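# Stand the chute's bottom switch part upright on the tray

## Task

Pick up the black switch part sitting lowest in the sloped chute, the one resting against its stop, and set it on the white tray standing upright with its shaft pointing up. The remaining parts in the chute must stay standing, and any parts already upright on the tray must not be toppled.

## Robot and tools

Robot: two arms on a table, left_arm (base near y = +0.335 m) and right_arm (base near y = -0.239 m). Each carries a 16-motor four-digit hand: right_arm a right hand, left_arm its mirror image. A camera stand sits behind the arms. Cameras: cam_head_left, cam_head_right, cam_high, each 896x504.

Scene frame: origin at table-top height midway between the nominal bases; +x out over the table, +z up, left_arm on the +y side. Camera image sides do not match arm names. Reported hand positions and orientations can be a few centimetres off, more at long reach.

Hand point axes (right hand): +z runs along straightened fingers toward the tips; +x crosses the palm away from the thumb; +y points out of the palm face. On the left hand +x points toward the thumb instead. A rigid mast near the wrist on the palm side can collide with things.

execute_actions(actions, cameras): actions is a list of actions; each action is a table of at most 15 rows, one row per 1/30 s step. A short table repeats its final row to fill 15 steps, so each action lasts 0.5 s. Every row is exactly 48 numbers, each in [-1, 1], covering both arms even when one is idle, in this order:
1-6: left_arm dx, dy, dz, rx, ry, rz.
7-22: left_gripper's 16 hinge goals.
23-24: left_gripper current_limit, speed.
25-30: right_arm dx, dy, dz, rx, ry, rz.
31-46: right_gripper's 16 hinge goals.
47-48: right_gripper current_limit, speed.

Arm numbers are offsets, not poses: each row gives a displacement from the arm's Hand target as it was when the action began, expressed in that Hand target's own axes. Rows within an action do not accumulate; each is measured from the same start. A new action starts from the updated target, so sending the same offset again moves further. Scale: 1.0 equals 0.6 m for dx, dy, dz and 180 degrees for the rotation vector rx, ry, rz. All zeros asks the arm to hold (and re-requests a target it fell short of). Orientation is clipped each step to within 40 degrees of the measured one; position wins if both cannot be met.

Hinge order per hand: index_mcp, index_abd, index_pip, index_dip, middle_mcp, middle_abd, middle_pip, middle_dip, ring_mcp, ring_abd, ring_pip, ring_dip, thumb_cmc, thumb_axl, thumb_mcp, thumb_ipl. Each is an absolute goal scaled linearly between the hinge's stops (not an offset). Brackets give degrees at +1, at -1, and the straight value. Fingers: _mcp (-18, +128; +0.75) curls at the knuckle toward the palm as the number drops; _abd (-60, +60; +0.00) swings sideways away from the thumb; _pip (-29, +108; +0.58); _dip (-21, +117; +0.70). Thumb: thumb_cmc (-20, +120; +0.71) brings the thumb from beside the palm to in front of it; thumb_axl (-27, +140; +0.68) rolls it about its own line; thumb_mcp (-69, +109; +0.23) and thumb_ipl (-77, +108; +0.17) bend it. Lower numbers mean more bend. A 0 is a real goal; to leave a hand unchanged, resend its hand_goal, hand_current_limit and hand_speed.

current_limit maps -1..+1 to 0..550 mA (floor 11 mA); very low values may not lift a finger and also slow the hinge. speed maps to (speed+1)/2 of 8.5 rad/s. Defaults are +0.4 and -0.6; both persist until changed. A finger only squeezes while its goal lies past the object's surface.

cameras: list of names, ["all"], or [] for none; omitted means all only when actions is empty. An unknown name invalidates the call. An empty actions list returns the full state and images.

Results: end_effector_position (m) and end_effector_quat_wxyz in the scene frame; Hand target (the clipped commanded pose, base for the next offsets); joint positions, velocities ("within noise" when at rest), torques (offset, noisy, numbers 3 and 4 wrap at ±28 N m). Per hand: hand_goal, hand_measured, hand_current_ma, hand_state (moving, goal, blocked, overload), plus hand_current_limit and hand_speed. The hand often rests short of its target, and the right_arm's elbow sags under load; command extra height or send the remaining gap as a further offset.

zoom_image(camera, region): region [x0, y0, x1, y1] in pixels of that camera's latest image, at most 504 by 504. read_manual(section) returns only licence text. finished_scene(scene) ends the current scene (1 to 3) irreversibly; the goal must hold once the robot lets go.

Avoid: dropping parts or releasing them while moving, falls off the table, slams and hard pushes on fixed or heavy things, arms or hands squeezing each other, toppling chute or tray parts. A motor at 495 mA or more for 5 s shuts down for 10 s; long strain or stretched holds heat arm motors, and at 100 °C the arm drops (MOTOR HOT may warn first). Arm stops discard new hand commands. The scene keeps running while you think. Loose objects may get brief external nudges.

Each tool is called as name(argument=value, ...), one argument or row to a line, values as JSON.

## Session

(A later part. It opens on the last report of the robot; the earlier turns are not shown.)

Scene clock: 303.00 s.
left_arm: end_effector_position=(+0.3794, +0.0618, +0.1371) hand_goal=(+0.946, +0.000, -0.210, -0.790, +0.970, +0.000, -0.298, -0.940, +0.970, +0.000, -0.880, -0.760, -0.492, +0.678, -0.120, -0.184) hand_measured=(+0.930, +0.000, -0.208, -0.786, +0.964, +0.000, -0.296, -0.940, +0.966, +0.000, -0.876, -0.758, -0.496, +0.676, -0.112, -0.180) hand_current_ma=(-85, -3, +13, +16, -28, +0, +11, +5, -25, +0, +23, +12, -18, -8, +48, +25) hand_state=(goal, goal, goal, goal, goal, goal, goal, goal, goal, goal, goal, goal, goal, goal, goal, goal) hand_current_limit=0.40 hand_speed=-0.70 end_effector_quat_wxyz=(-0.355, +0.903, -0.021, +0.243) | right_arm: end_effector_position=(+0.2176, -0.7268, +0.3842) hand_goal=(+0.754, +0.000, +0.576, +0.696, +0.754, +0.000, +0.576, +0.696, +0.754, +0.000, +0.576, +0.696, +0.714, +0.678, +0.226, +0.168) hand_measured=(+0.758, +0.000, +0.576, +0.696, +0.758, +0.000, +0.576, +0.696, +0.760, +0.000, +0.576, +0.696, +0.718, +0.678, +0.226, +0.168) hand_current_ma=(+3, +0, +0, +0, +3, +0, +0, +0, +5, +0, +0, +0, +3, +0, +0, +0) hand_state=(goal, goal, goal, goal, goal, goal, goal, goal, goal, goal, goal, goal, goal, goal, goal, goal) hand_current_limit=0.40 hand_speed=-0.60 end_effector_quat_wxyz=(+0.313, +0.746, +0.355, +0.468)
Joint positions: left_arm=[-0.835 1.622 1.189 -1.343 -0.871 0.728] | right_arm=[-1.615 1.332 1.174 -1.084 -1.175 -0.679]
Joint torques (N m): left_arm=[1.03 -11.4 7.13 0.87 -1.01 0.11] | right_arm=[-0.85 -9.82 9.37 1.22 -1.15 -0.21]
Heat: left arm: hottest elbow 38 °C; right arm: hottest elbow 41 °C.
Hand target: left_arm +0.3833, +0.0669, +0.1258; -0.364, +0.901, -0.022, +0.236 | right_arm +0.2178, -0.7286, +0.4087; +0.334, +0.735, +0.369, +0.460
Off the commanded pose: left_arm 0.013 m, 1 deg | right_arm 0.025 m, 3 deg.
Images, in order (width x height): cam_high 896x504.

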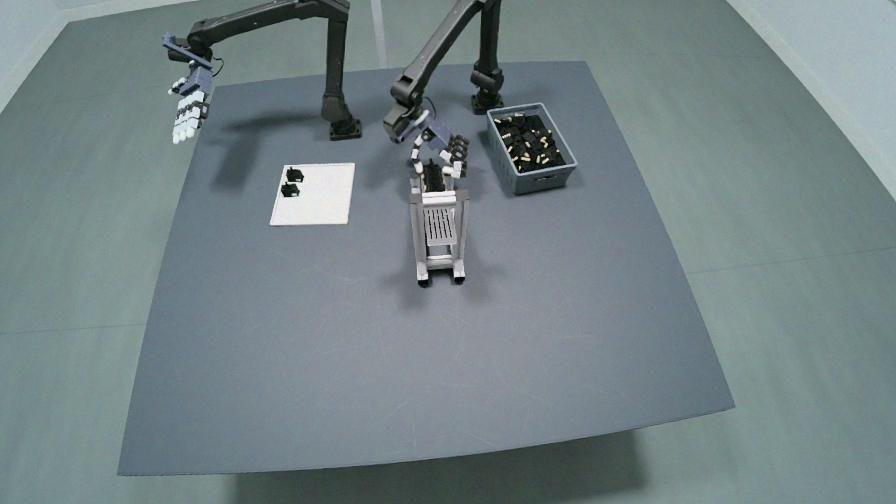

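execute_actions(
  actions=[
    [[0,0,0,0,0,0,0.88,0,-0.226,-0.793,0.97,0,-0.299,-0.94,0.97,0,-0.88,-0.76,-0.493,0.678,-0.2,-0.19,0.5,-0.8,0,0,0,0,0,0,0.754,0,0.576,0.696,0.754,0,0.576,0.696,0.754,0,0.576,0.696,0.714,0.678,0.226,0.168,0.4,-0.6]],
    [[0,0,0,0,0,0,0.78,0,-0.236,-0.8,0.97,0,-0.299,-0.94,0.97,0,-0.88,-0.76,-0.493,0.678,-0.26,-0.2,0.6,-0.8,0,0,0,0,0,0,0.754,0,0.576,0.696,0.754,0,0.576,0.696,0.754,0,0.576,0.696,0.714,0.678,0.226,0.168,0.4,-0.6]],
  ],
  cameras=["cam_high"],
)

zoom_image(
  camera="cam_high",
  region=[400, 145, 460, 195],
)

Scene clock: 317.37 s.
left_arm: end_effector_position=(+0.3797, +0.0621, +0.1374) hand_goal=(+0.780, +0.000, -0.236, -0.800, +0.970, +0.000, -0.298, -0.940, +0.970, +0.000, -0.880, -0.760, -0.492, +0.678, -0.260, -0.200) hand_measured=(+0.898, +0.000, -0.224, -0.800, +0.966, +0.000, -0.296, -0.940, +0.966, +0.000, -0.876, -0.758, -0.500, +0.672, -0.162, -0.180) hand_current_ma=(+440, -3, +57, +3, -25, +0, +11, +5, -25, +0, +23, +12, -37, -32, +440, +135) hand_state=(blocked, goal, goal, goal, goal, goal, goal, goal, goal, goal, goal, goal, goal, goal, blocked, goal) hand_current_limit=0.60 hand_speed=-0.80 end_effector_quat_wxyz=(-0.356, +0.902, -0.021, +0.244) | right_arm: end_effector_position=(+0.2176, -0.7268, +0.3842) hand_goal=(+0.754, +0.000, +0.576, +0.696, +0.754, +0.000, +0.576, +0.696, +0.754, +0.000, +0.576, +0.696, +0.714, +0.678, +0.226, +0.168) hand_measured=(+0.758, +0.000, +0.576, +0.696, +0.758, +0.000, +0.576, +0.696, +0.760, +0.000, +0.576, +0.696, +0.718, +0.678, +0.226, +0.168) hand_current_ma=(+3, +0, +0, +0, +3, +0, +0, +0, +5, +0, +0, +0, +3, +0, +0, +0) hand_state=(goal, goal, goal, goal, goal, goal, goal, goal, goal, goal, goal, goal, goal, goal, goal, goal) hand_current_limit=0.40 hand_speed=-0.60 end_effector_quat_wxyz=(+0.313, +0.746, +0.355, +0.468)
Joint positions: left_arm=[-0.835 1.622 1.189 -1.343 -0.875 0.728] | right_arm=[-1.615 1.332 1.174 -1.084 -1.175 -0.679]
Joint torques (N m): left_arm=[1.44 -10.87 7.3 0.61 -0.88 0.11] | right_arm=[-0.85 -9.82 9.4 1.24 -1.14 -0.21]
Heat: left arm: hottest elbow 38 °C; right arm: hottest elbow 41 °C.
Hand target: left_arm +0.3833, +0.0669, +0.1258; -0.364, +0.901, -0.022, +0.236 | right_arm +0.2178, -0.7286, +0.4087; +0.334, +0.735, +0.369, +0.460
Off the commanded pose: left_arm 0.013 m, 1 deg | right_arm 0.025 m, 3 deg.
Images, in order (width x height): cam_high 896x504.

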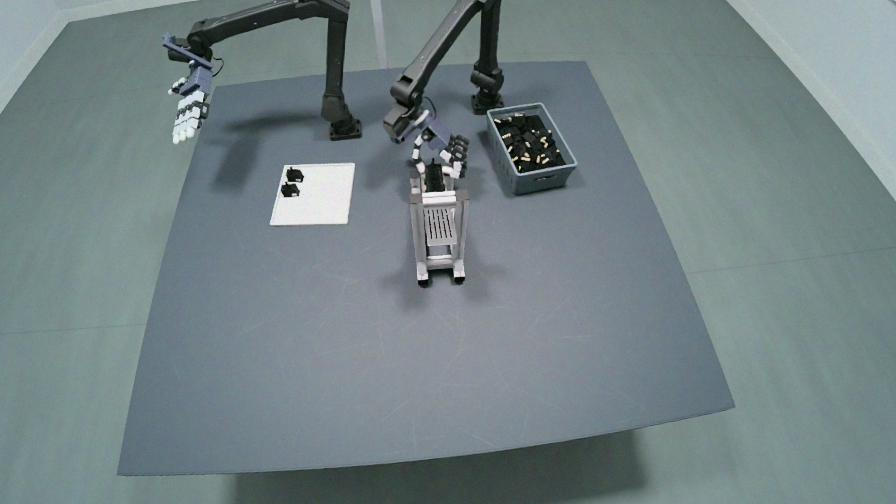

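Scaled by 8.400 from the camera's 896x504 image, which has a finer 1280x720 frame.

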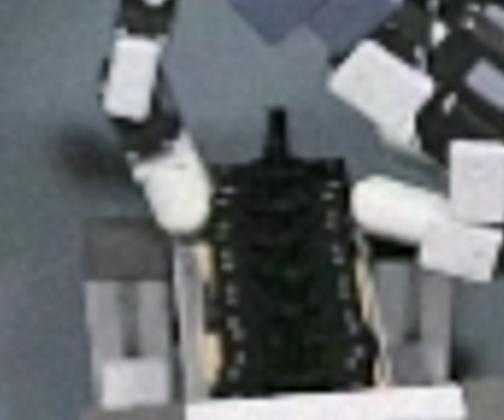

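execute_actions(
  actions=[
    [[0,0,0,0,0,0,0.72,0,-0.236,-0.8,0.97,0,-0.299,-0.94,0.97,0,-0.88,-0.76,-0.493,0.678,-0.3,-0.22,0.75,-0.8,0,0,0,0,0,0,0.754,0,0.576,0.696,0.754,0,0.576,0.696,0.754,0,0.576,0.696,0.714,0.678,0.226,0.168,0.4,-0.6]],
    [[0.0092,-0.0138,-0.0305,0,0,0,0.72,0,-0.236,-0.8,0.97,0,-0.299,-0.94,0.97,0,-0.88,-0.76,-0.493,0.678,-0.3,-0.22,0.75,-0.8,0,0,0,0,0,0,0.754,0,0.576,0.696,0.754,0,0.576,0.696,0.754,0,0.576,0.696,0.714,0.678,0.226,0.168,0.4,-0.6]],
  ],
  cameras=["cam_high"],
)

zoom_image(
  camera="cam_high",
  region=[400, 145, 460, 195],
)

Scene clock: 328.87 s.
left_arm: end_effector_position=(+0.3774, +0.0634, +0.1381) hand_goal=(+0.720, +0.000, -0.236, -0.800, +0.970, +0.000, -0.298, -0.940, +0.970, +0.000, -0.880, -0.760, -0.492, +0.678, -0.300, -0.220) hand_measured=(+0.878, +0.000, -0.214, -0.800, +0.966, +0.000, -0.296, -0.940, +0.966, +0.000, -0.876, -0.758, -0.494, +0.678, -0.162, -0.180) hand_current_ma=(+481, -1, +113, +1, -25, +0, +11, +5, -25, +0, +23, +12, -5, -2, +481, +272) hand_state=(blocked, goal, blocked, goal, goal, goal, goal, goal, goal, goal, goal, goal, goal, goal, blocked, blocked) hand_current_limit=0.75 hand_speed=-0.80 end_effector_quat_wxyz=(-0.359, +0.901, -0.020, +0.241) | right_arm: end_effector_position=(+0.2176, -0.7268, +0.3842) hand_goal=(+0.754, +0.000, +0.576, +0.696, +0.754, +0.000, +0.576, +0.696, +0.754, +0.000, +0.576, +0.696, +0.714, +0.678, +0.226, +0.168) hand_measured=(+0.758, +0.000, +0.576, +0.696, +0.758, +0.000, +0.576, +0.696, +0.760, +0.000, +0.576, +0.696, +0.718, +0.678, +0.226, +0.168) hand_current_ma=(+3, +0, +0, +0, +3, +0, +0, +0, +5, +0, +0, +0, +3, +0, +0, +0) hand_state=(goal, goal, goal, goal, goal, goal, goal, goal, goal, goal, goal, goal, goal, goal, goal, goal) hand_current_limit=0.40 hand_speed=-0.60 end_effector_quat_wxyz=(+0.313, +0.746, +0.355, +0.468)
Joint positions: left_arm=[-0.838 1.622 1.191 -1.362 -0.875 0.714] | right_arm=[-1.615 1.332 1.174 -1.084 -1.175 -0.679]
Joint torques (N m): left_arm=[-0.09 -12.45 10.11 -1.21 -0.78 -0.07] | right_arm=[-0.91 -9.82 9.4 1.22 -1.15 -0.2]
Heat: left arm: hottest elbow 38 °C; right arm: hottest elbow 41 °C.
Hand target: left_arm +0.3790, +0.0600, +0.1450; -0.364, +0.901, -0.022, +0.236 | right_arm +0.2178, -0.7286, +0.4087; +0.334, +0.735, +0.369, +0.460
Off the commanded pose: left_arm 0.008 m, 1 deg | right_arm 0.025 m, 3 deg.
Images, in order (width x height): cam_high 896x504.

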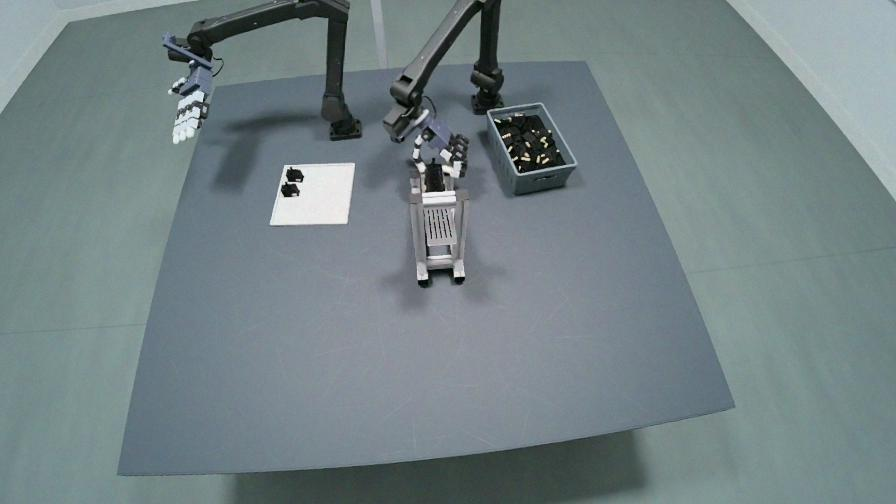

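Scaled by 8.400 from the camera's 896x504 image, which has a finer 1280x720 frame.

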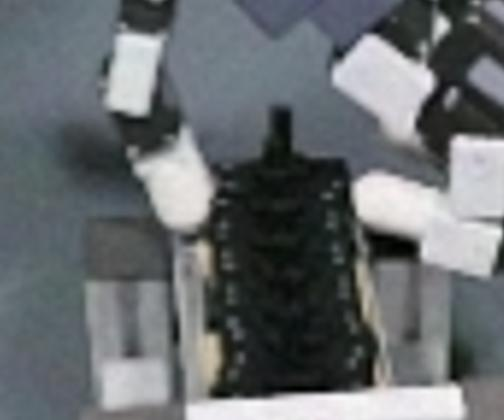

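execute_actions(
  actions=[
    [[0.0018,-0.0108,-0.0193,0,0,0,0.72,0,-0.236,-0.8,0.97,0,-0.299,-0.94,0.97,0,-0.88,-0.76,-0.493,0.678,-0.3,-0.22,0.75,-0.8,0,0,0,0,0,0,0.754,0,0.576,0.696,0.754,0,0.576,0.696,0.754,0,0.576,0.696,0.714,0.678,0.226,0.168,0.4,-0.6]],
    [[0.0018,-0.0108,-0.0193,0,0,0,0.72,0,-0.236,-0.8,0.97,0,-0.299,-0.94,0.97,0,-0.88,-0.76,-0.493,0.678,-0.3,-0.22,0.75,-0.8,0,0,0,0,0,0,0.754,0,0.576,0.696,0.754,0,0.576,0.696,0.754,0,0.576,0.696,0.714,0.678,0.226,0.168,0.4,-0.6]],
  ],
  cameras=["cam_high"],
)

zoom_image(
  camera="cam_high",
  region=[400, 145, 460, 195],
)

Scene clock: 339.20 s.
left_arm: end_effector_position=(+0.3706, +0.0656, +0.1481) hand_goal=(+0.720, +0.000, -0.236, -0.800, +0.970, +0.000, -0.298, -0.940, +0.970, +0.000, -0.880, -0.760, -0.492, +0.678, -0.300, -0.220) hand_measured=(+0.846, -0.002, -0.204, -0.798, +0.966, +0.000, -0.296, -0.940, +0.966, +0.000, -0.876, -0.758, -0.484, +0.686, -0.150, -0.178) hand_current_ma=(+481, -8, +159, +11, -25, +0, +11, +5, -25, +0, +23, +12, +40, +52, +481, +282) hand_state=(blocked, goal, blocked, goal, goal, goal, goal, goal, goal, goal, goal, goal, goal, goal, blocked, blocked) hand_current_limit=0.75 hand_speed=-0.80 end_effector_quat_wxyz=(-0.371, +0.900, -0.019, +0.229) | right_arm: end_effector_position=(+0.2176, -0.7268, +0.3842) hand_goal=(+0.754, +0.000, +0.576, +0.696, +0.754, +0.000, +0.576, +0.696, +0.754, +0.000, +0.576, +0.696, +0.714, +0.678, +0.226, +0.168) hand_measured=(+0.758, +0.000, +0.576, +0.696, +0.758, +0.000, +0.576, +0.696, +0.760, +0.000, +0.576, +0.696, +0.718, +0.678, +0.226, +0.168) hand_current_ma=(+3, +0, +0, +0, +3, +0, +0, +0, +5, +0, +0, +0, +3, +0, +0, +0) hand_state=(goal, goal, goal, goal, goal, goal, goal, goal, goal, goal, goal, goal, goal, goal, goal, goal) hand_current_limit=0.40 hand_speed=-0.60 end_effector_quat_wxyz=(+0.313, +0.746, +0.355, +0.468)
Joint positions: left_arm=[-0.847 1.622 1.22 -1.451 -0.868 0.676] | right_arm=[-1.615 1.332 1.174 -1.084 -1.175 -0.679]
Joint torques (N m): left_arm=[-0.67 -14.8 10.85 -1.42 -0.68 -0.07] | right_arm=[-0.85 -9.93 9.39 1.2 -1.15 -0.2]
Heat: left arm: hottest elbow 38 °C; right arm: hottest elbow 41 °C.
Hand target: left_arm +0.3690, +0.0542, +0.1689; -0.364, +0.901, -0.022, +0.236 | right_arm +0.2178, -0.7286, +0.4087; +0.334, +0.735, +0.369, +0.460
Off the commanded pose: left_arm 0.024 m, 1 deg | right_arm 0.025 m, 3 deg.
Images, in order (width x height): cam_high 896x504.

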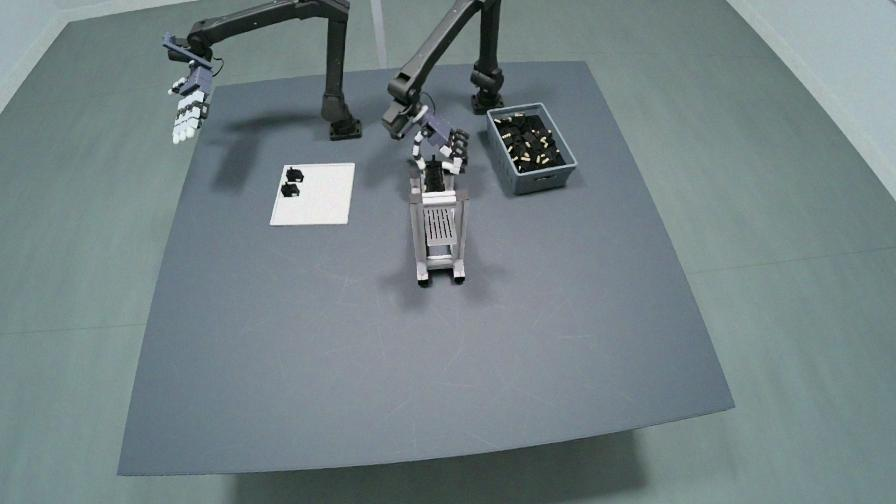

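Scaled by 8.400 from the camera's 896x504 image, which has a finer 1280x720 frame.

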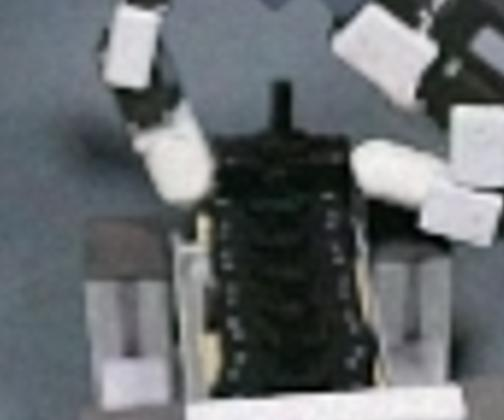

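execute_actions(
  actions=[
    [[0.0014,-0.0100,-0.0183,0,0,0,0.70,0,-0.236,-0.8,0.97,0,-0.299,-0.94,0.97,0,-0.88,-0.76,-0.493,0.678,-0.3,-0.22,0.75,-0.8,0,0,0,0,0,0,0.754,0,0.576,0.696,0.754,0,0.576,0.696,0.754,0,0.576,0.696,0.714,0.678,0.226,0.168,0.4,-0.6]],
    [[0.0014,-0.0100,-0.0183,0,0,0,0.70,0,-0.236,-0.8,0.97,0,-0.299,-0.94,0.97,0,-0.88,-0.76,-0.493,0.678,-0.3,-0.22,0.75,-0.8,0,0,0,0,0,0,0.754,0,0.576,0.696,0.754,0,0.576,0.696,0.754,0,0.576,0.696,0.714,0.678,0.226,0.168,0.4,-0.6]],
  ],
  cameras=["cam_high"],
)

zoom_image(
  camera="cam_high",
  region=[400, 140, 460, 190],
)

Scene clock: 346.80 s.
left_arm: end_effector_position=(+0.3474, +0.0587, +0.1645) hand_goal=(+0.700, +0.000, -0.236, -0.800, +0.970, +0.000, -0.298, -0.940, +0.970, +0.000, -0.880, -0.760, -0.492, +0.678, -0.300, -0.220) hand_measured=(+0.832, -0.002, -0.206, -0.810, +0.966, +0.000, -0.296, -0.940, +0.966, +0.000, -0.876, -0.758, -0.508, +0.666, -0.150, -0.178) hand_current_ma=(+481, -7, +148, -50, -26, +0, +11, +5, -25, +0, +23, +12, -79, -79, +481, +282) hand_state=(blocked, goal, blocked, goal, goal, goal, goal, goal, goal, goal, goal, goal, goal, goal, blocked, blocked) hand_current_limit=0.75 hand_speed=-0.80 end_effector_quat_wxyz=(-0.381, +0.898, -0.042, +0.215) | right_arm: end_effector_position=(+0.2176, -0.7268, +0.3842) hand_goal=(+0.754, +0.000, +0.576, +0.696, +0.754, +0.000, +0.576, +0.696, +0.754, +0.000, +0.576, +0.696, +0.714, +0.678, +0.226, +0.168) hand_measured=(+0.758, +0.000, +0.576, +0.696, +0.758, +0.000, +0.576, +0.696, +0.760, +0.000, +0.576, +0.696, +0.718, +0.678, +0.226, +0.168) hand_current_ma=(+3, +0, +0, +0, +3, +0, +0, +0, +5, +0, +0, +0, +3, +0, +0, +0) hand_state=(goal, goal, goal, goal, goal, goal, goal, goal, goal, goal, goal, goal, goal, goal, goal, goal) hand_current_limit=0.40 hand_speed=-0.60 end_effector_quat_wxyz=(+0.313, +0.746, +0.355, +0.468)
Joint positions: left_arm=[-0.891 1.602 1.244 -1.561 -0.855 0.654] | right_arm=[-1.615 1.332 1.174 -1.084 -1.175 -0.679]
Joint torques (N m): left_arm=[0.79 -14.04 11.77 -0.5 -0.92 -0.15] | right_arm=[-0.85 -9.88 9.39 1.22 -1.14 -0.21]
Heat: left arm: hottest elbow 39 °C; right arm: hottest elbow 41 °C.
Hand target: left_arm +0.3593, +0.0485, +0.1913; -0.364, +0.901, -0.022, +0.236 | right_arm +0.2178, -0.7286, +0.4087; +0.334, +0.735, +0.369, +0.460
Off the commanded pose: left_arm 0.031 m, 4 deg | right_arm 0.025 m, 3 deg.
Images, in order (width x height): cam_high 896x504.

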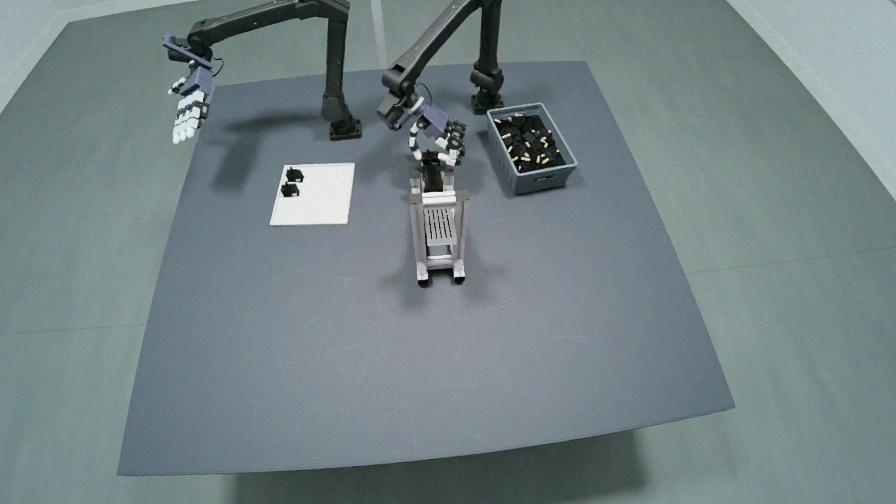

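Scaled by 8.400 from the camera's 896x504 image, which has a finer 1280x720 frame.

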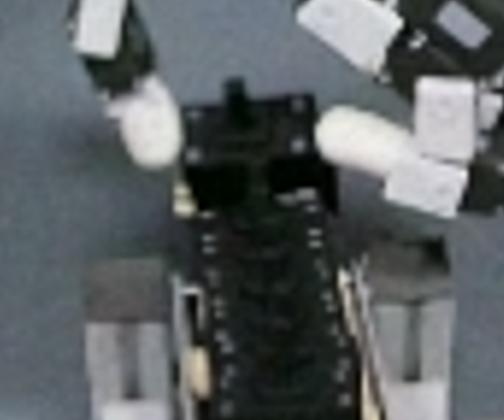

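execute_actions(
  actions=[
    [[-0.0362,-0.0198,-0.0345,0,0,0,0.70,0,-0.236,-0.8,0.97,0,-0.299,-0.94,0.97,0,-0.88,-0.76,-0.493,0.678,-0.3,-0.22,0.75,-0.8,0,0,0,0,0,0,0.754,0,0.576,0.696,0.754,0,0.576,0.696,0.754,0,0.576,0.696,0.714,0.678,0.226,0.168,0.4,-0.6]],
  ],
  cameras=["cam_high","cam_head_right","cam_head_left"],
)

zoom_image(
  camera="cam_high",
  region=[400, 135, 460, 185],
)

Scene clock: 356.97 s.
left_arm: end_effector_position=(+0.3246, +0.0511, +0.1876) hand_goal=(+0.700, +0.000, -0.236, -0.800, +0.970, +0.000, -0.298, -0.940, +0.970, +0.000, -0.880, -0.760, -0.492, +0.678, -0.300, -0.220) hand_measured=(+0.830, -0.002, -0.206, -0.810, +0.964, +0.000, -0.296, -0.940, +0.966, +0.000, -0.876, -0.758, -0.508, +0.664, -0.150, -0.178) hand_current_ma=(+481, -7, +148, -50, -28, +0, +11, +5, -25, +0, +23, +12, -80, -81, +481, +282) hand_state=(blocked, goal, blocked, goal, goal, goal, goal, goal, goal, goal, goal, goal, goal, goal, blocked, blocked) hand_current_limit=0.75 hand_speed=-0.80 end_effector_quat_wxyz=(-0.371, +0.900, -0.037, +0.227) | right_arm: end_effector_position=(+0.2176, -0.7268, +0.3842) hand_goal=(+0.754, +0.000, +0.576, +0.696, +0.754, +0.000, +0.576, +0.696, +0.754, +0.000, +0.576, +0.696, +0.714, +0.678, +0.226, +0.168) hand_measured=(+0.758, +0.000, +0.576, +0.696, +0.758, +0.000, +0.576, +0.696, +0.760, +0.000, +0.576, +0.696, +0.718, +0.678, +0.226, +0.168) hand_current_ma=(+3, +0, +0, +0, +3, +0, +0, +0, +5, +0, +0, +0, +3, +0, +0, +0) hand_state=(goal, goal, goal, goal, goal, goal, goal, goal, goal, goal, goal, goal, goal, goal, goal, goal) hand_current_limit=0.40 hand_speed=-0.60 end_effector_quat_wxyz=(+0.313, +0.746, +0.355, +0.468)
Joint positions: left_arm=[-0.945 1.553 1.244 -1.633 -0.841 0.582] | right_arm=[-1.615 1.332 1.174 -1.084 -1.175 -0.679]
Joint torques (N m): left_arm=[0.09 -12.4 9.92 -0.91 -0.81 -0.27] | right_arm=[-0.79 -9.82 9.39 1.2 -1.14 -0.2]
Heat: left arm: hottest elbow 40 °C; right arm: hottest elbow 41 °C.
Hand target: left_arm +0.3293, +0.0484, +0.2033; -0.364, +0.901, -0.022, +0.236 | right_arm +0.2178, -0.7286, +0.4087; +0.334, +0.735, +0.369, +0.460
Off the commanded pose: left_arm 0.017 m, 2 deg | right_arm 0.025 m, 3 deg.

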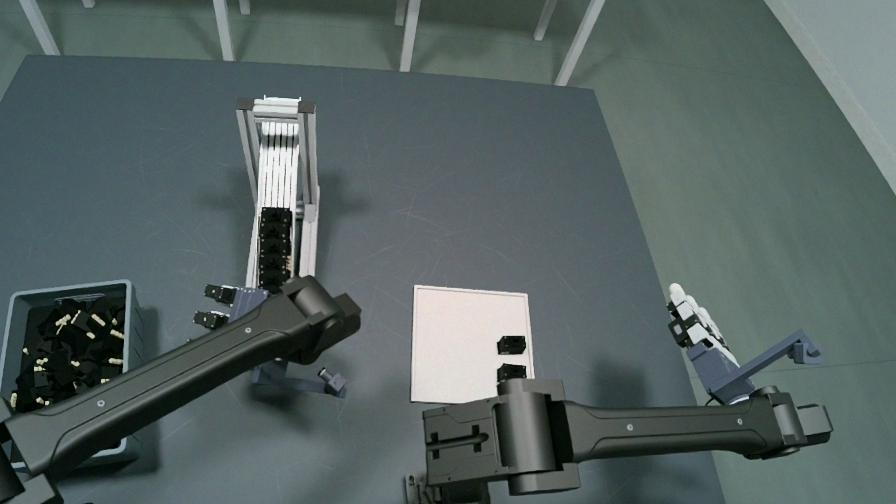

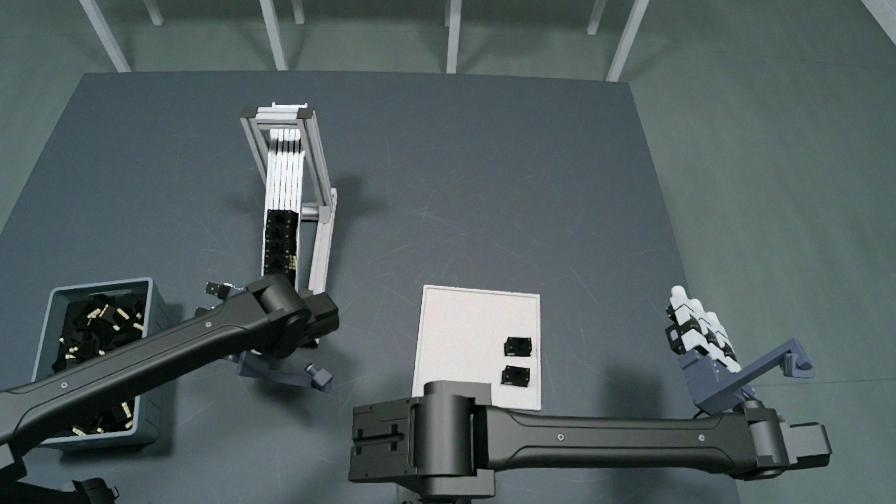

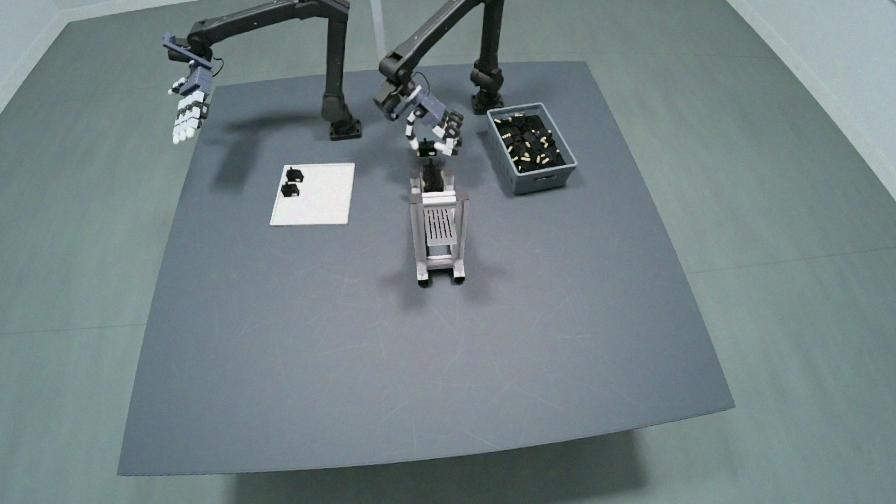

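Scaled by 8.400 from the camera's 896x504 image, which has a finer 1280x720 frame.

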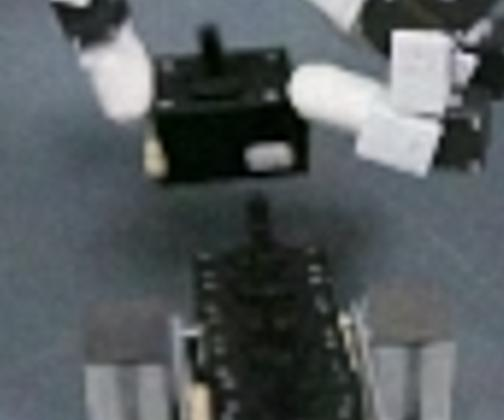

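execute_actions(
  actions=[
    [[0.046,0.0363,-0.0588,-0.0096,0.0062,0.0211,0.70,0,-0.236,-0.8,0.97,0,-0.299,-0.94,0.97,0,-0.88,-0.76,-0.493,0.678,-0.3,-0.22,0.75,-0.8,0,0,0,0,0,0,0.754,0,0.576,0.696,0.754,0,0.576,0.696,0.754,0,0.576,0.696,0.714,0.678,0.226,0.168,0.4,-0.6]],
    [[0.0448,0.0612,-0.0535,-0.0096,0.0062,0.0211,0.70,0,-0.236,-0.8,0.97,0,-0.299,-0.94,0.97,0,-0.88,-0.76,-0.493,0.678,-0.3,-0.22,0.75,-0.8,0,0,0,0,0,0,0.754,0,0.576,0.696,0.754,0,0.576,0.696,0.754,0,0.576,0.696,0.714,0.678,0.226,0.168,0.4,-0.6]],
  ],
  cameras=["cam_high","cam_head_right","cam_head_left"],
)

zoom_image(
  camera="cam_high",
  region=[370, 115, 450, 185],
)

Scene clock: 447.50 s.
left_arm: end_effector_position=(+0.3436, -0.0394, +0.2140) hand_goal=(+0.700, +0.000, -0.236, -0.800, +0.970, +0.000, -0.298, -0.940, +0.970, +0.000, -0.880, -0.760, -0.492, +0.678, -0.300, -0.220) hand_measured=(+0.830, -0.002, -0.206, -0.810, +0.964, +0.000, -0.296, -0.940, +0.964, +0.000, -0.876, -0.758, -0.508, +0.664, -0.150, -0.178) hand_current_ma=(+481, -7, +148, -50, -33, +0, +11, +5, -29, +0, +23, +12, -82, -82, +481, +282) hand_state=(blocked, goal, blocked, goal, goal, goal, goal, goal, goal, goal, goal, goal, goal, goal, blocked, blocked) hand_current_limit=0.75 hand_speed=-0.80 end_effector_quat_wxyz=(-0.347, +0.903, -0.105, +0.229) | right_arm: end_effector_position=(+0.2176, -0.7268, +0.3842) hand_goal=(+0.754, +0.000, +0.576, +0.696, +0.754, +0.000, +0.576, +0.696, +0.754, +0.000, +0.576, +0.696, +0.714, +0.678, +0.226, +0.168) hand_measured=(+0.758, +0.000, +0.576, +0.696, +0.758, +0.000, +0.576, +0.696, +0.760, +0.000, +0.576, +0.696, +0.718, +0.678, +0.226, +0.168) hand_current_ma=(+3, +0, +0, +0, +3, +0, +0, +0, +5, +0, +0, +0, +3, +0, +0, +0) hand_state=(goal, goal, goal, goal, goal, goal, goal, goal, goal, goal, goal, goal, goal, goal, goal, goal) hand_current_limit=0.40 hand_speed=-0.60 end_effector_quat_wxyz=(+0.313, +0.746, +0.355, +0.468)
Joint positions: left_arm=[-1.003 1.701 1.519 -1.681 -0.819 0.712] | right_arm=[-1.615 1.332 1.174 -1.084 -1.175 -0.679]
Joint torques (N m): left_arm=[0.03 -13.86 12.72 -0.31 -0.83 0.13] | right_arm=[-0.91 -9.82 9.39 1.25 -1.15 -0.2]
Heat: left arm: hottest elbow 41 °C; right arm: hottest elbow 41 °C.
Hand target: left_arm +0.3522, -0.0504, +0.2279; -0.351, +0.903, -0.096, +0.228 | right_arm +0.2178, -0.7286, +0.4087; +0.334, +0.735, +0.369, +0.460
Off the commanded pose: left_arm 0.020 m, 1 deg | right_arm 0.025 m, 3 deg.
joint sent to its limit (left arm) — joint 4 (wrist pitch), lower limit. The joint targets are off in position, not in orientation.

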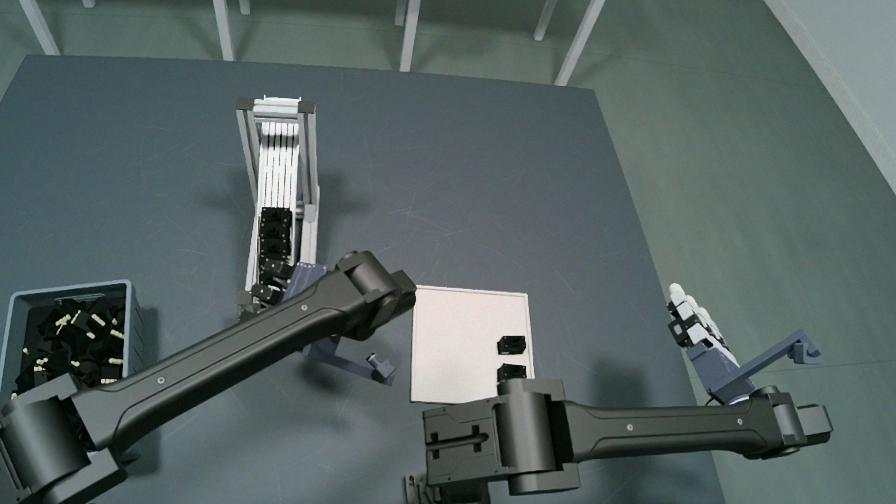

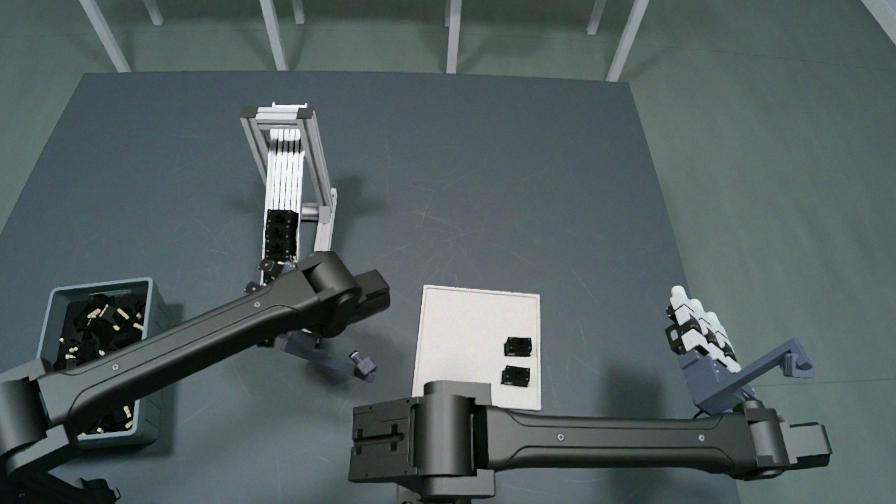

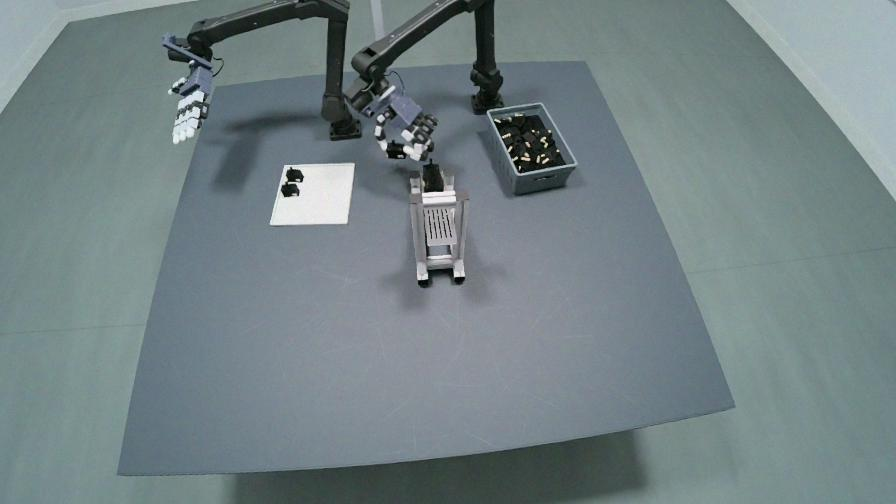

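Scaled by 6.300 from the camera's 896x504 image, which has a finer 1280x720 frame.

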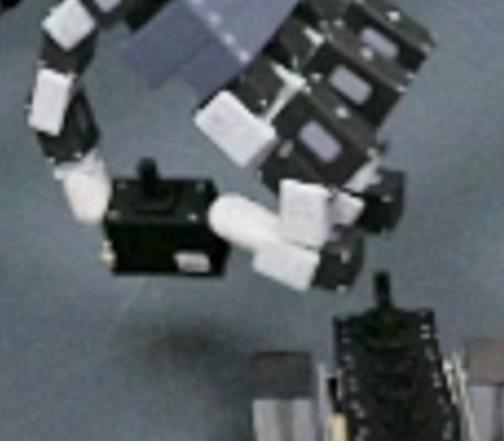

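execute_actions(
  actions=[
    [[0.04,0.0692,-0.051,-0.0096,0.0062,0.0211,0.70,0,-0.236,-0.8,0.97,0,-0.299,-0.94,0.97,0,-0.88,-0.76,-0.493,0.678,-0.3,-0.22,0.75,-0.8,0,0,0,0,0,0,0.754,0,0.576,0.696,0.754,0,0.576,0.696,0.754,0,0.576,0.696,0.714,0.678,0.226,0.168,0.4,-0.6]],
    [[0.035,0.0805,-0.0458,-0.0096,0.0062,0.0211,0.70,0,-0.236,-0.8,0.97,0,-0.299,-0.94,0.97,0,-0.88,-0.76,-0.493,0.678,-0.3,-0.22,0.75,-0.8,0,0,0,0,0,0,0.754,0,0.576,0.696,0.754,0,0.576,0.696,0.754,0,0.576,0.696,0.714,0.678,0.226,0.168,0.4,-0.6]],
  ],
  cameras=["cam_high","cam_head_right","cam_head_left"],
)

zoom_image(
  camera="cam_high",
  region=[330, 115, 410, 185],
)

Scene clock: 460.17 s.
left_arm: end_effector_position=(+0.3502, -0.1562, +0.2058) hand_goal=(+0.700, +0.000, -0.236, -0.800, +0.970, +0.000, -0.298, -0.940, +0.970, +0.000, -0.880, -0.760, -0.492, +0.678, -0.300, -0.220) hand_measured=(+0.828, -0.002, -0.206, -0.810, +0.964, +0.000, -0.296, -0.940, +0.964, +0.000, -0.876, -0.758, -0.510, +0.664, -0.150, -0.178) hand_current_ma=(+481, -8, +148, -50, -34, -1, +10, +5, -29, +0, +23, +12, -90, -87, +481, +282) hand_state=(blocked, goal, blocked, goal, goal, goal, goal, goal, goal, goal, goal, goal, goal, goal, blocked, blocked) hand_current_limit=0.75 hand_speed=-0.80 end_effector_quat_wxyz=(-0.315, +0.901, -0.186, +0.233) | right_arm: end_effector_position=(+0.2176, -0.7268, +0.3842) hand_goal=(+0.754, +0.000, +0.576, +0.696, +0.754, +0.000, +0.576, +0.696, +0.754, +0.000, +0.576, +0.696, +0.714, +0.678, +0.226, +0.168) hand_measured=(+0.758, +0.000, +0.576, +0.696, +0.758, +0.000, +0.576, +0.696, +0.760, +0.000, +0.576, +0.696, +0.718, +0.678, +0.226, +0.168) hand_current_ma=(+3, +0, +0, +0, +3, +0, +0, +0, +5, +0, +0, +0, +3, +0, +0, +0) hand_state=(goal, goal, goal, goal, goal, goal, goal, goal, goal, goal, goal, goal, goal, goal, goal, goal) hand_current_limit=0.40 hand_speed=-0.60 end_effector_quat_wxyz=(+0.313, +0.746, +0.355, +0.468)
Joint positions: left_arm=[-1.082 1.922 1.829 -1.681 -0.786 0.854] | right_arm=[-1.615 1.332 1.174 -1.084 -1.175 -0.679]
Joint torques (N m): left_arm=[0.15 -17.44 13.01 0.03 -0.8 0.16] | right_arm=[-0.91 -9.76 9.4 1.24 -1.15 -0.2]
Heat: left arm: hottest elbow 42 °C; right arm: hottest elbow 41 °C.
Hand target: left_arm +0.3584, -0.1659, +0.2199; -0.336, +0.900, -0.170, +0.219 | right_arm +0.2178, -0.7286, +0.4087; +0.334, +0.735, +0.369, +0.460
Off the commanded pose: left_arm 0.019 m, 3 deg | right_arm 0.025 m, 3 deg.
joint sent to its limit (left arm) — joint 4 (wrist pitch), lower limit. The joint targets are off in position and orientation.

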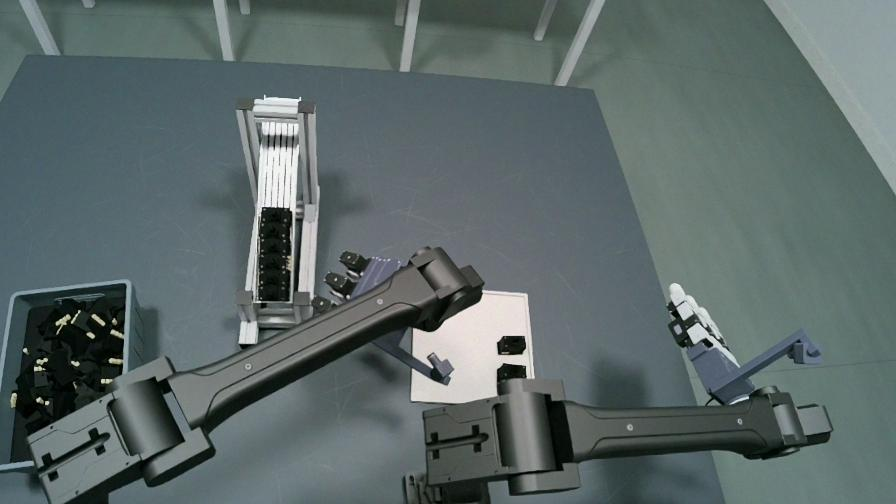

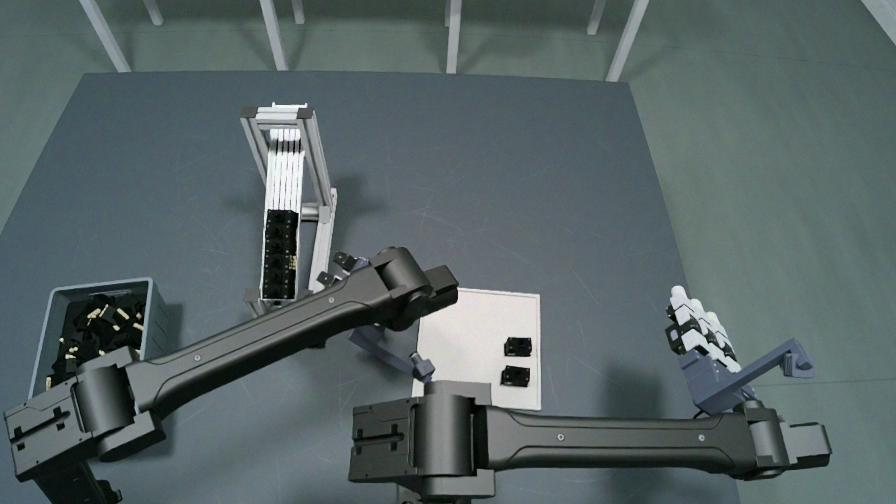

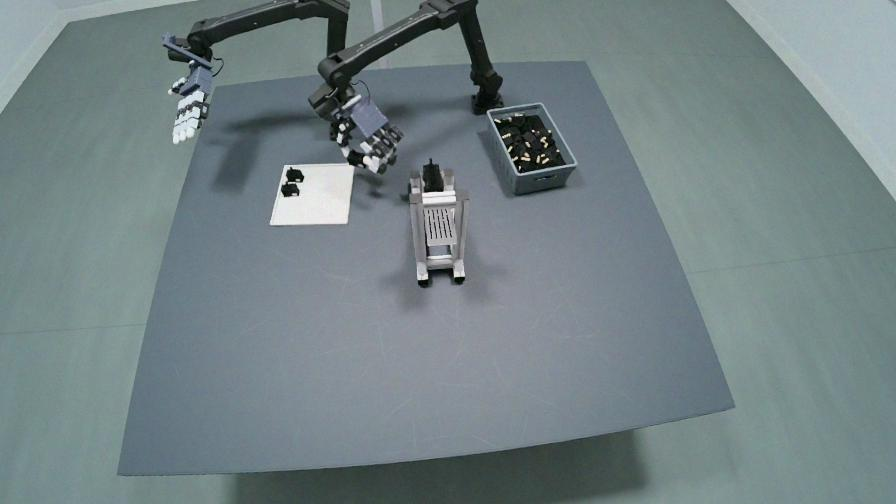

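Scaled by 6.300 from the camera's 896x504 image, which has a finer 1280x720 frame.

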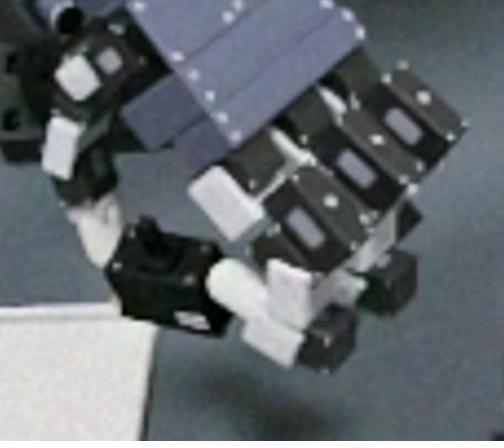

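execute_actions(
  actions=[
    [[0.0327,0.0905,-0.0282,-0.0096,0.0062,0.0211,0.70,0,-0.236,-0.8,0.97,0,-0.299,-0.94,0.97,0,-0.88,-0.76,-0.493,0.678,-0.3,-0.22,0.75,-0.8,0,0,0,0,0,0,0.754,0,0.576,0.696,0.754,0,0.576,0.696,0.754,0,0.576,0.696,0.714,0.678,0.226,0.168,0.4,-0.6]],
    [[0.0255,0.1032,-0.0197,-0.0096,0.0062,0.0211,0.70,0,-0.236,-0.8,0.97,0,-0.299,-0.94,0.97,0,-0.88,-0.76,-0.493,0.678,-0.3,-0.22,0.75,-0.8,0,0,0,0,0,0,0.754,0,0.576,0.696,0.754,0,0.576,0.696,0.754,0,0.576,0.696,0.714,0.678,0.226,0.168,0.4,-0.6]],
  ],
  cameras=["cam_high","cam_head_right","cam_head_left"],
)

zoom_image(
  camera="cam_high",
  region=[280, 135, 370, 215],
)

zoom_image(
  camera="cam_head_right",
  region=[400, 240, 560, 400],
)

Scene clock: 470.47 s.
left_arm: end_effector_position=(+0.3427, -0.2709, +0.1556) hand_goal=(+0.700, +0.000, -0.236, -0.800, +0.970, +0.000, -0.298, -0.940, +0.970, +0.000, -0.880, -0.760, -0.492, +0.678, -0.300, -0.220) hand_measured=(+0.828, -0.002, -0.206, -0.810, +0.964, +0.000, -0.296, -0.940, +0.964, +0.000, -0.876, -0.758, -0.510, +0.662, -0.150, -0.178) hand_current_ma=(+481, -10, +148, -51, -32, -3, +10, +5, -27, +0, +22, +12, -97, -93, +481, +282) hand_state=(blocked, goal, blocked, goal, goal, goal, goal, goal, goal, goal, goal, goal, goal, goal, blocked, blocked) hand_current_limit=0.75 hand_speed=-0.80 end_effector_quat_wxyz=(-0.289, +0.892, -0.260, +0.231) | right_arm: end_effector_position=(+0.2176, -0.7268, +0.3842) hand_goal=(+0.754, +0.000, +0.576, +0.696, +0.754, +0.000, +0.576, +0.696, +0.754, +0.000, +0.576, +0.696, +0.714, +0.678, +0.226, +0.168) hand_measured=(+0.758, +0.000, +0.576, +0.696, +0.758, +0.000, +0.576, +0.696, +0.760, +0.000, +0.576, +0.696, +0.718, +0.678, +0.226, +0.168) hand_current_ma=(+3, +0, +0, +0, +3, +0, +0, +0, +5, +0, +0, +0, +3, +0, +0, +0) hand_state=(goal, goal, goal, goal, goal, goal, goal, goal, goal, goal, goal, goal, goal, goal, goal, goal) hand_current_limit=0.40 hand_speed=-0.60 end_effector_quat_wxyz=(+0.313, +0.746, +0.355, +0.468)
Joint positions: left_arm=[-1.155 2.199 2.163 -1.681 -0.747 0.967] | right_arm=[-1.615 1.332 1.174 -1.084 -1.175 -0.679]
Joint torques (N m): left_arm=[0.67 -22.12 13.12 -0.29 -0.71 0.16] | right_arm=[-0.85 -9.76 9.4 1.22 -1.14 -0.21]
Heat: left arm: hottest elbow 43 °C; right arm: hottest elbow 41 °C.
Hand target: left_arm +0.3501, -0.2797, +0.1701; -0.319, +0.892, -0.242, +0.208 | right_arm +0.2178, -0.7286, +0.4087; +0.334, +0.735, +0.369, +0.460
Off the commanded pose: left_arm 0.019 m, 5 deg | right_arm 0.025 m, 3 deg.
joint sent to its limit (left arm) — joint 4 (wrist pitch), lower limit. The joint targets are off in position and orientation.

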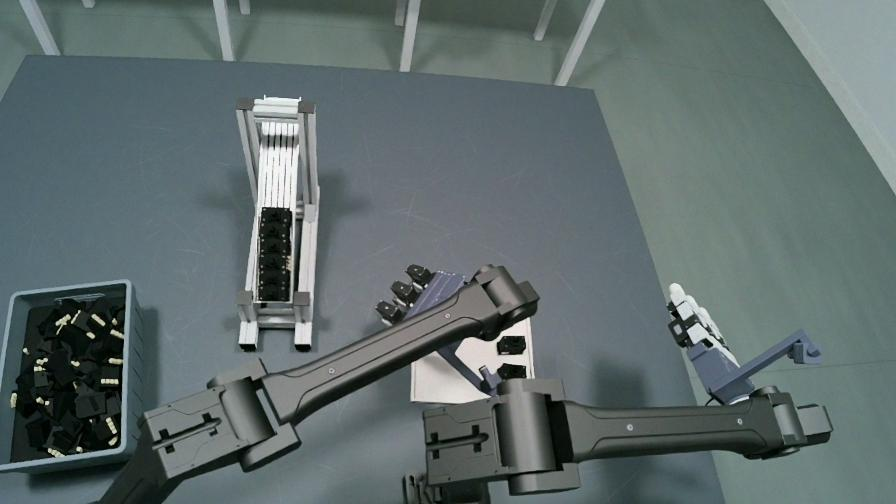

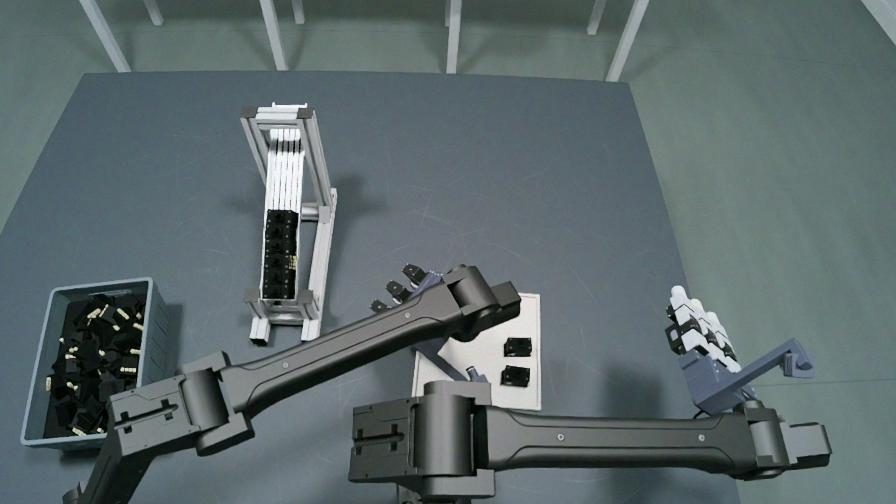

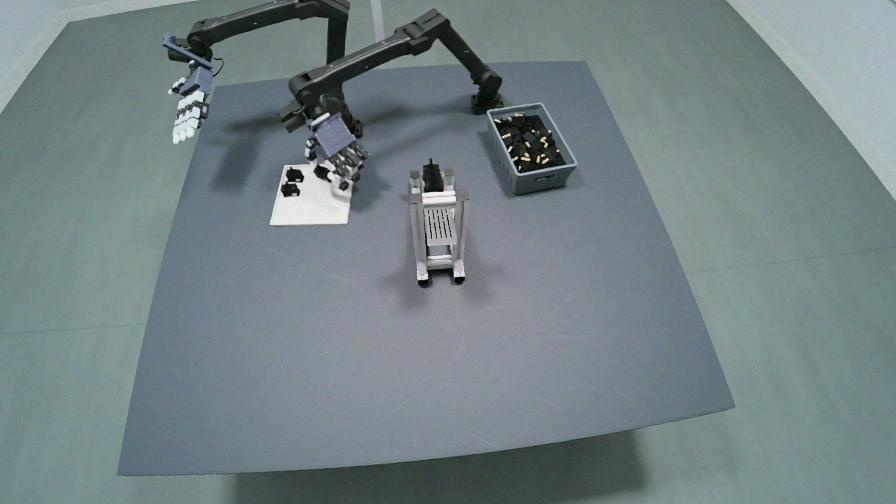

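Scaled by 5.600 from the camera's 896x504 image, which has a finer 1280x720 frame.

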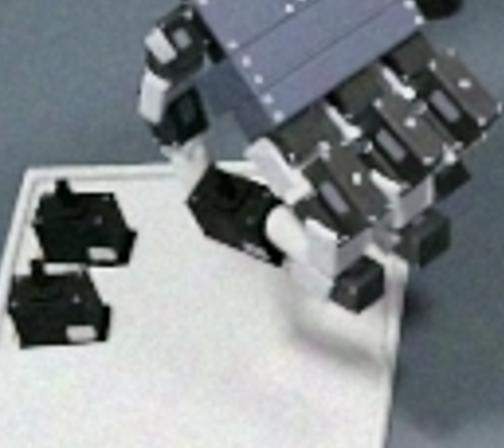

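Scaled by 3.150 from the camera's 896x504 image, which has a finer 1280x720 frame.

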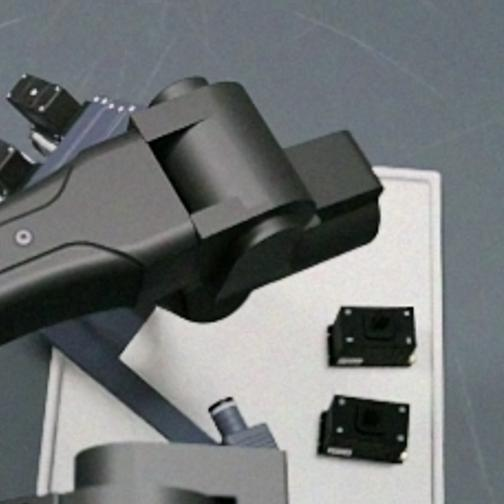

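execute_actions(
  actions=[
    [[-0.0181,0.0559,0.0591,0,0,0,0.70,0,-0.236,-0.8,0.97,0,-0.299,-0.94,0.97,0,-0.88,-0.76,-0.493,0.678,-0.3,-0.22,0.75,-0.8,0,0,0,0,0,0,0.754,0,0.576,0.696,0.754,0,0.576,0.696,0.754,0,0.576,0.696,0.714,0.678,0.226,0.168,0.4,-0.6]],
  ],
  cameras=["cam_high"],
)

zoom_image(
  camera="cam_high",
  region=[280, 145, 370, 225],
)

Scene clock: 489.80 s.
left_arm: end_effector_position=(+0.3431, -0.2703, +0.1063) hand_goal=(+0.700, +0.000, -0.236, -0.800, +0.970, +0.000, -0.298, -0.940, +0.970, +0.000, -0.880, -0.760, -0.492, +0.678, -0.300, -0.220) hand_measured=(+0.828, -0.002, -0.206, -0.810, +0.964, +0.000, -0.296, -0.940, +0.964, +0.000, -0.876, -0.758, -0.510, +0.662, -0.150, -0.178) hand_current_ma=(+481, -10, +148, -51, -32, -3, +10, +5, -27, +0, +22, +12, -97, -93, +481, +282) hand_state=(blocked, goal, blocked, goal, goal, goal, goal, goal, goal, goal, goal, goal, goal, goal, blocked, blocked) hand_current_limit=0.75 hand_speed=-0.80 end_effector_quat_wxyz=(-0.312, +0.888, -0.264, +0.210) | right_arm: end_effector_position=(+0.2176, -0.7268, +0.3842) hand_goal=(+0.754, +0.000, +0.576, +0.696, +0.754, +0.000, +0.576, +0.696, +0.754, +0.000, +0.576, +0.696, +0.714, +0.678, +0.226, +0.168) hand_measured=(+0.758, +0.000, +0.576, +0.696, +0.758, +0.000, +0.576, +0.696, +0.760, +0.000, +0.576, +0.696, +0.718, +0.678, +0.226, +0.168) hand_current_ma=(+3, +0, +0, +0, +3, +0, +0, +0, +5, +0, +0, +0, +3, +0, +0, +0) hand_state=(goal, goal, goal, goal, goal, goal, goal, goal, goal, goal, goal, goal, goal, goal, goal, goal) hand_current_limit=0.40 hand_speed=-0.60 end_effector_quat_wxyz=(+0.313, +0.746, +0.355, +0.468)
Joint positions: left_arm=[-1.155 2.271 2.163 -1.681 -0.746 0.95] | right_arm=[-1.615 1.332 1.174 -1.084 -1.175 -0.679]
Joint torques (N m): left_arm=[0.26 -22.95 12.07 -0.27 -0.74 -0.15] | right_arm=[-0.85 -9.7 9.4 1.21 -1.15 -0.2]
Heat: left arm: hottest elbow 42 °C; right arm: hottest elbow 41 °C.
Hand target: left_arm +0.3501, -0.2798, +0.1201; -0.319, +0.892, -0.242, +0.208 | right_arm +0.2178, -0.7286, +0.4087; +0.334, +0.735, +0.369, +0.460
Off the commanded pose: left_arm 0.018 m, 3 deg | right_arm 0.025 m, 3 deg.
joint sent to its limit (left arm) — joint 4 (wrist pitch), lower limit. The joint targets are off in position and orientation.
Images, in order (width x height): cam_high 896x504.

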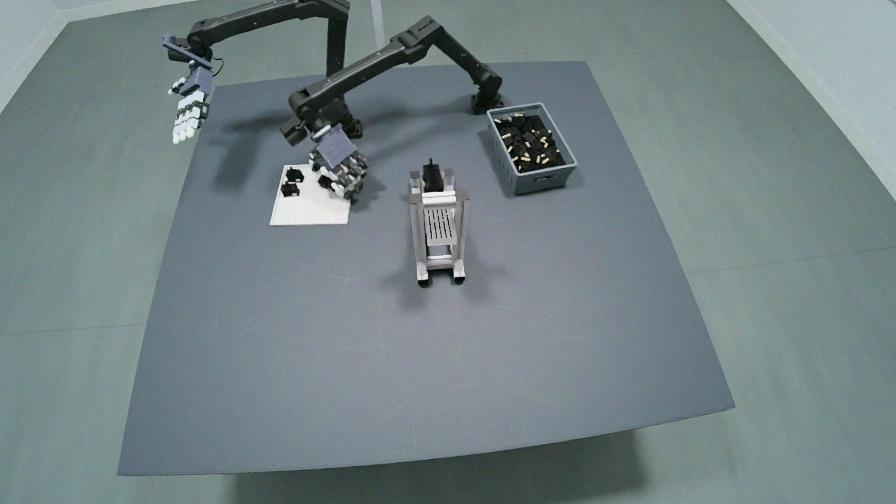

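Scaled by 5.600 from the camera's 896x504 image, which has a finer 1280x720 frame.

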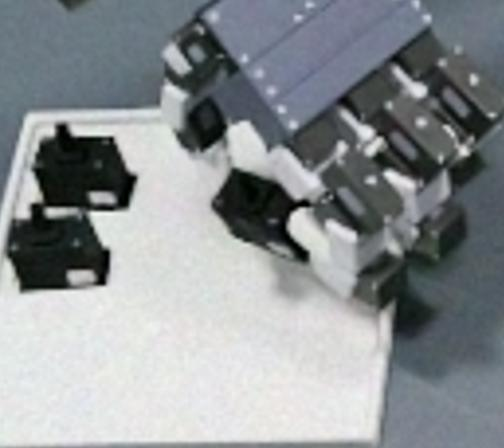

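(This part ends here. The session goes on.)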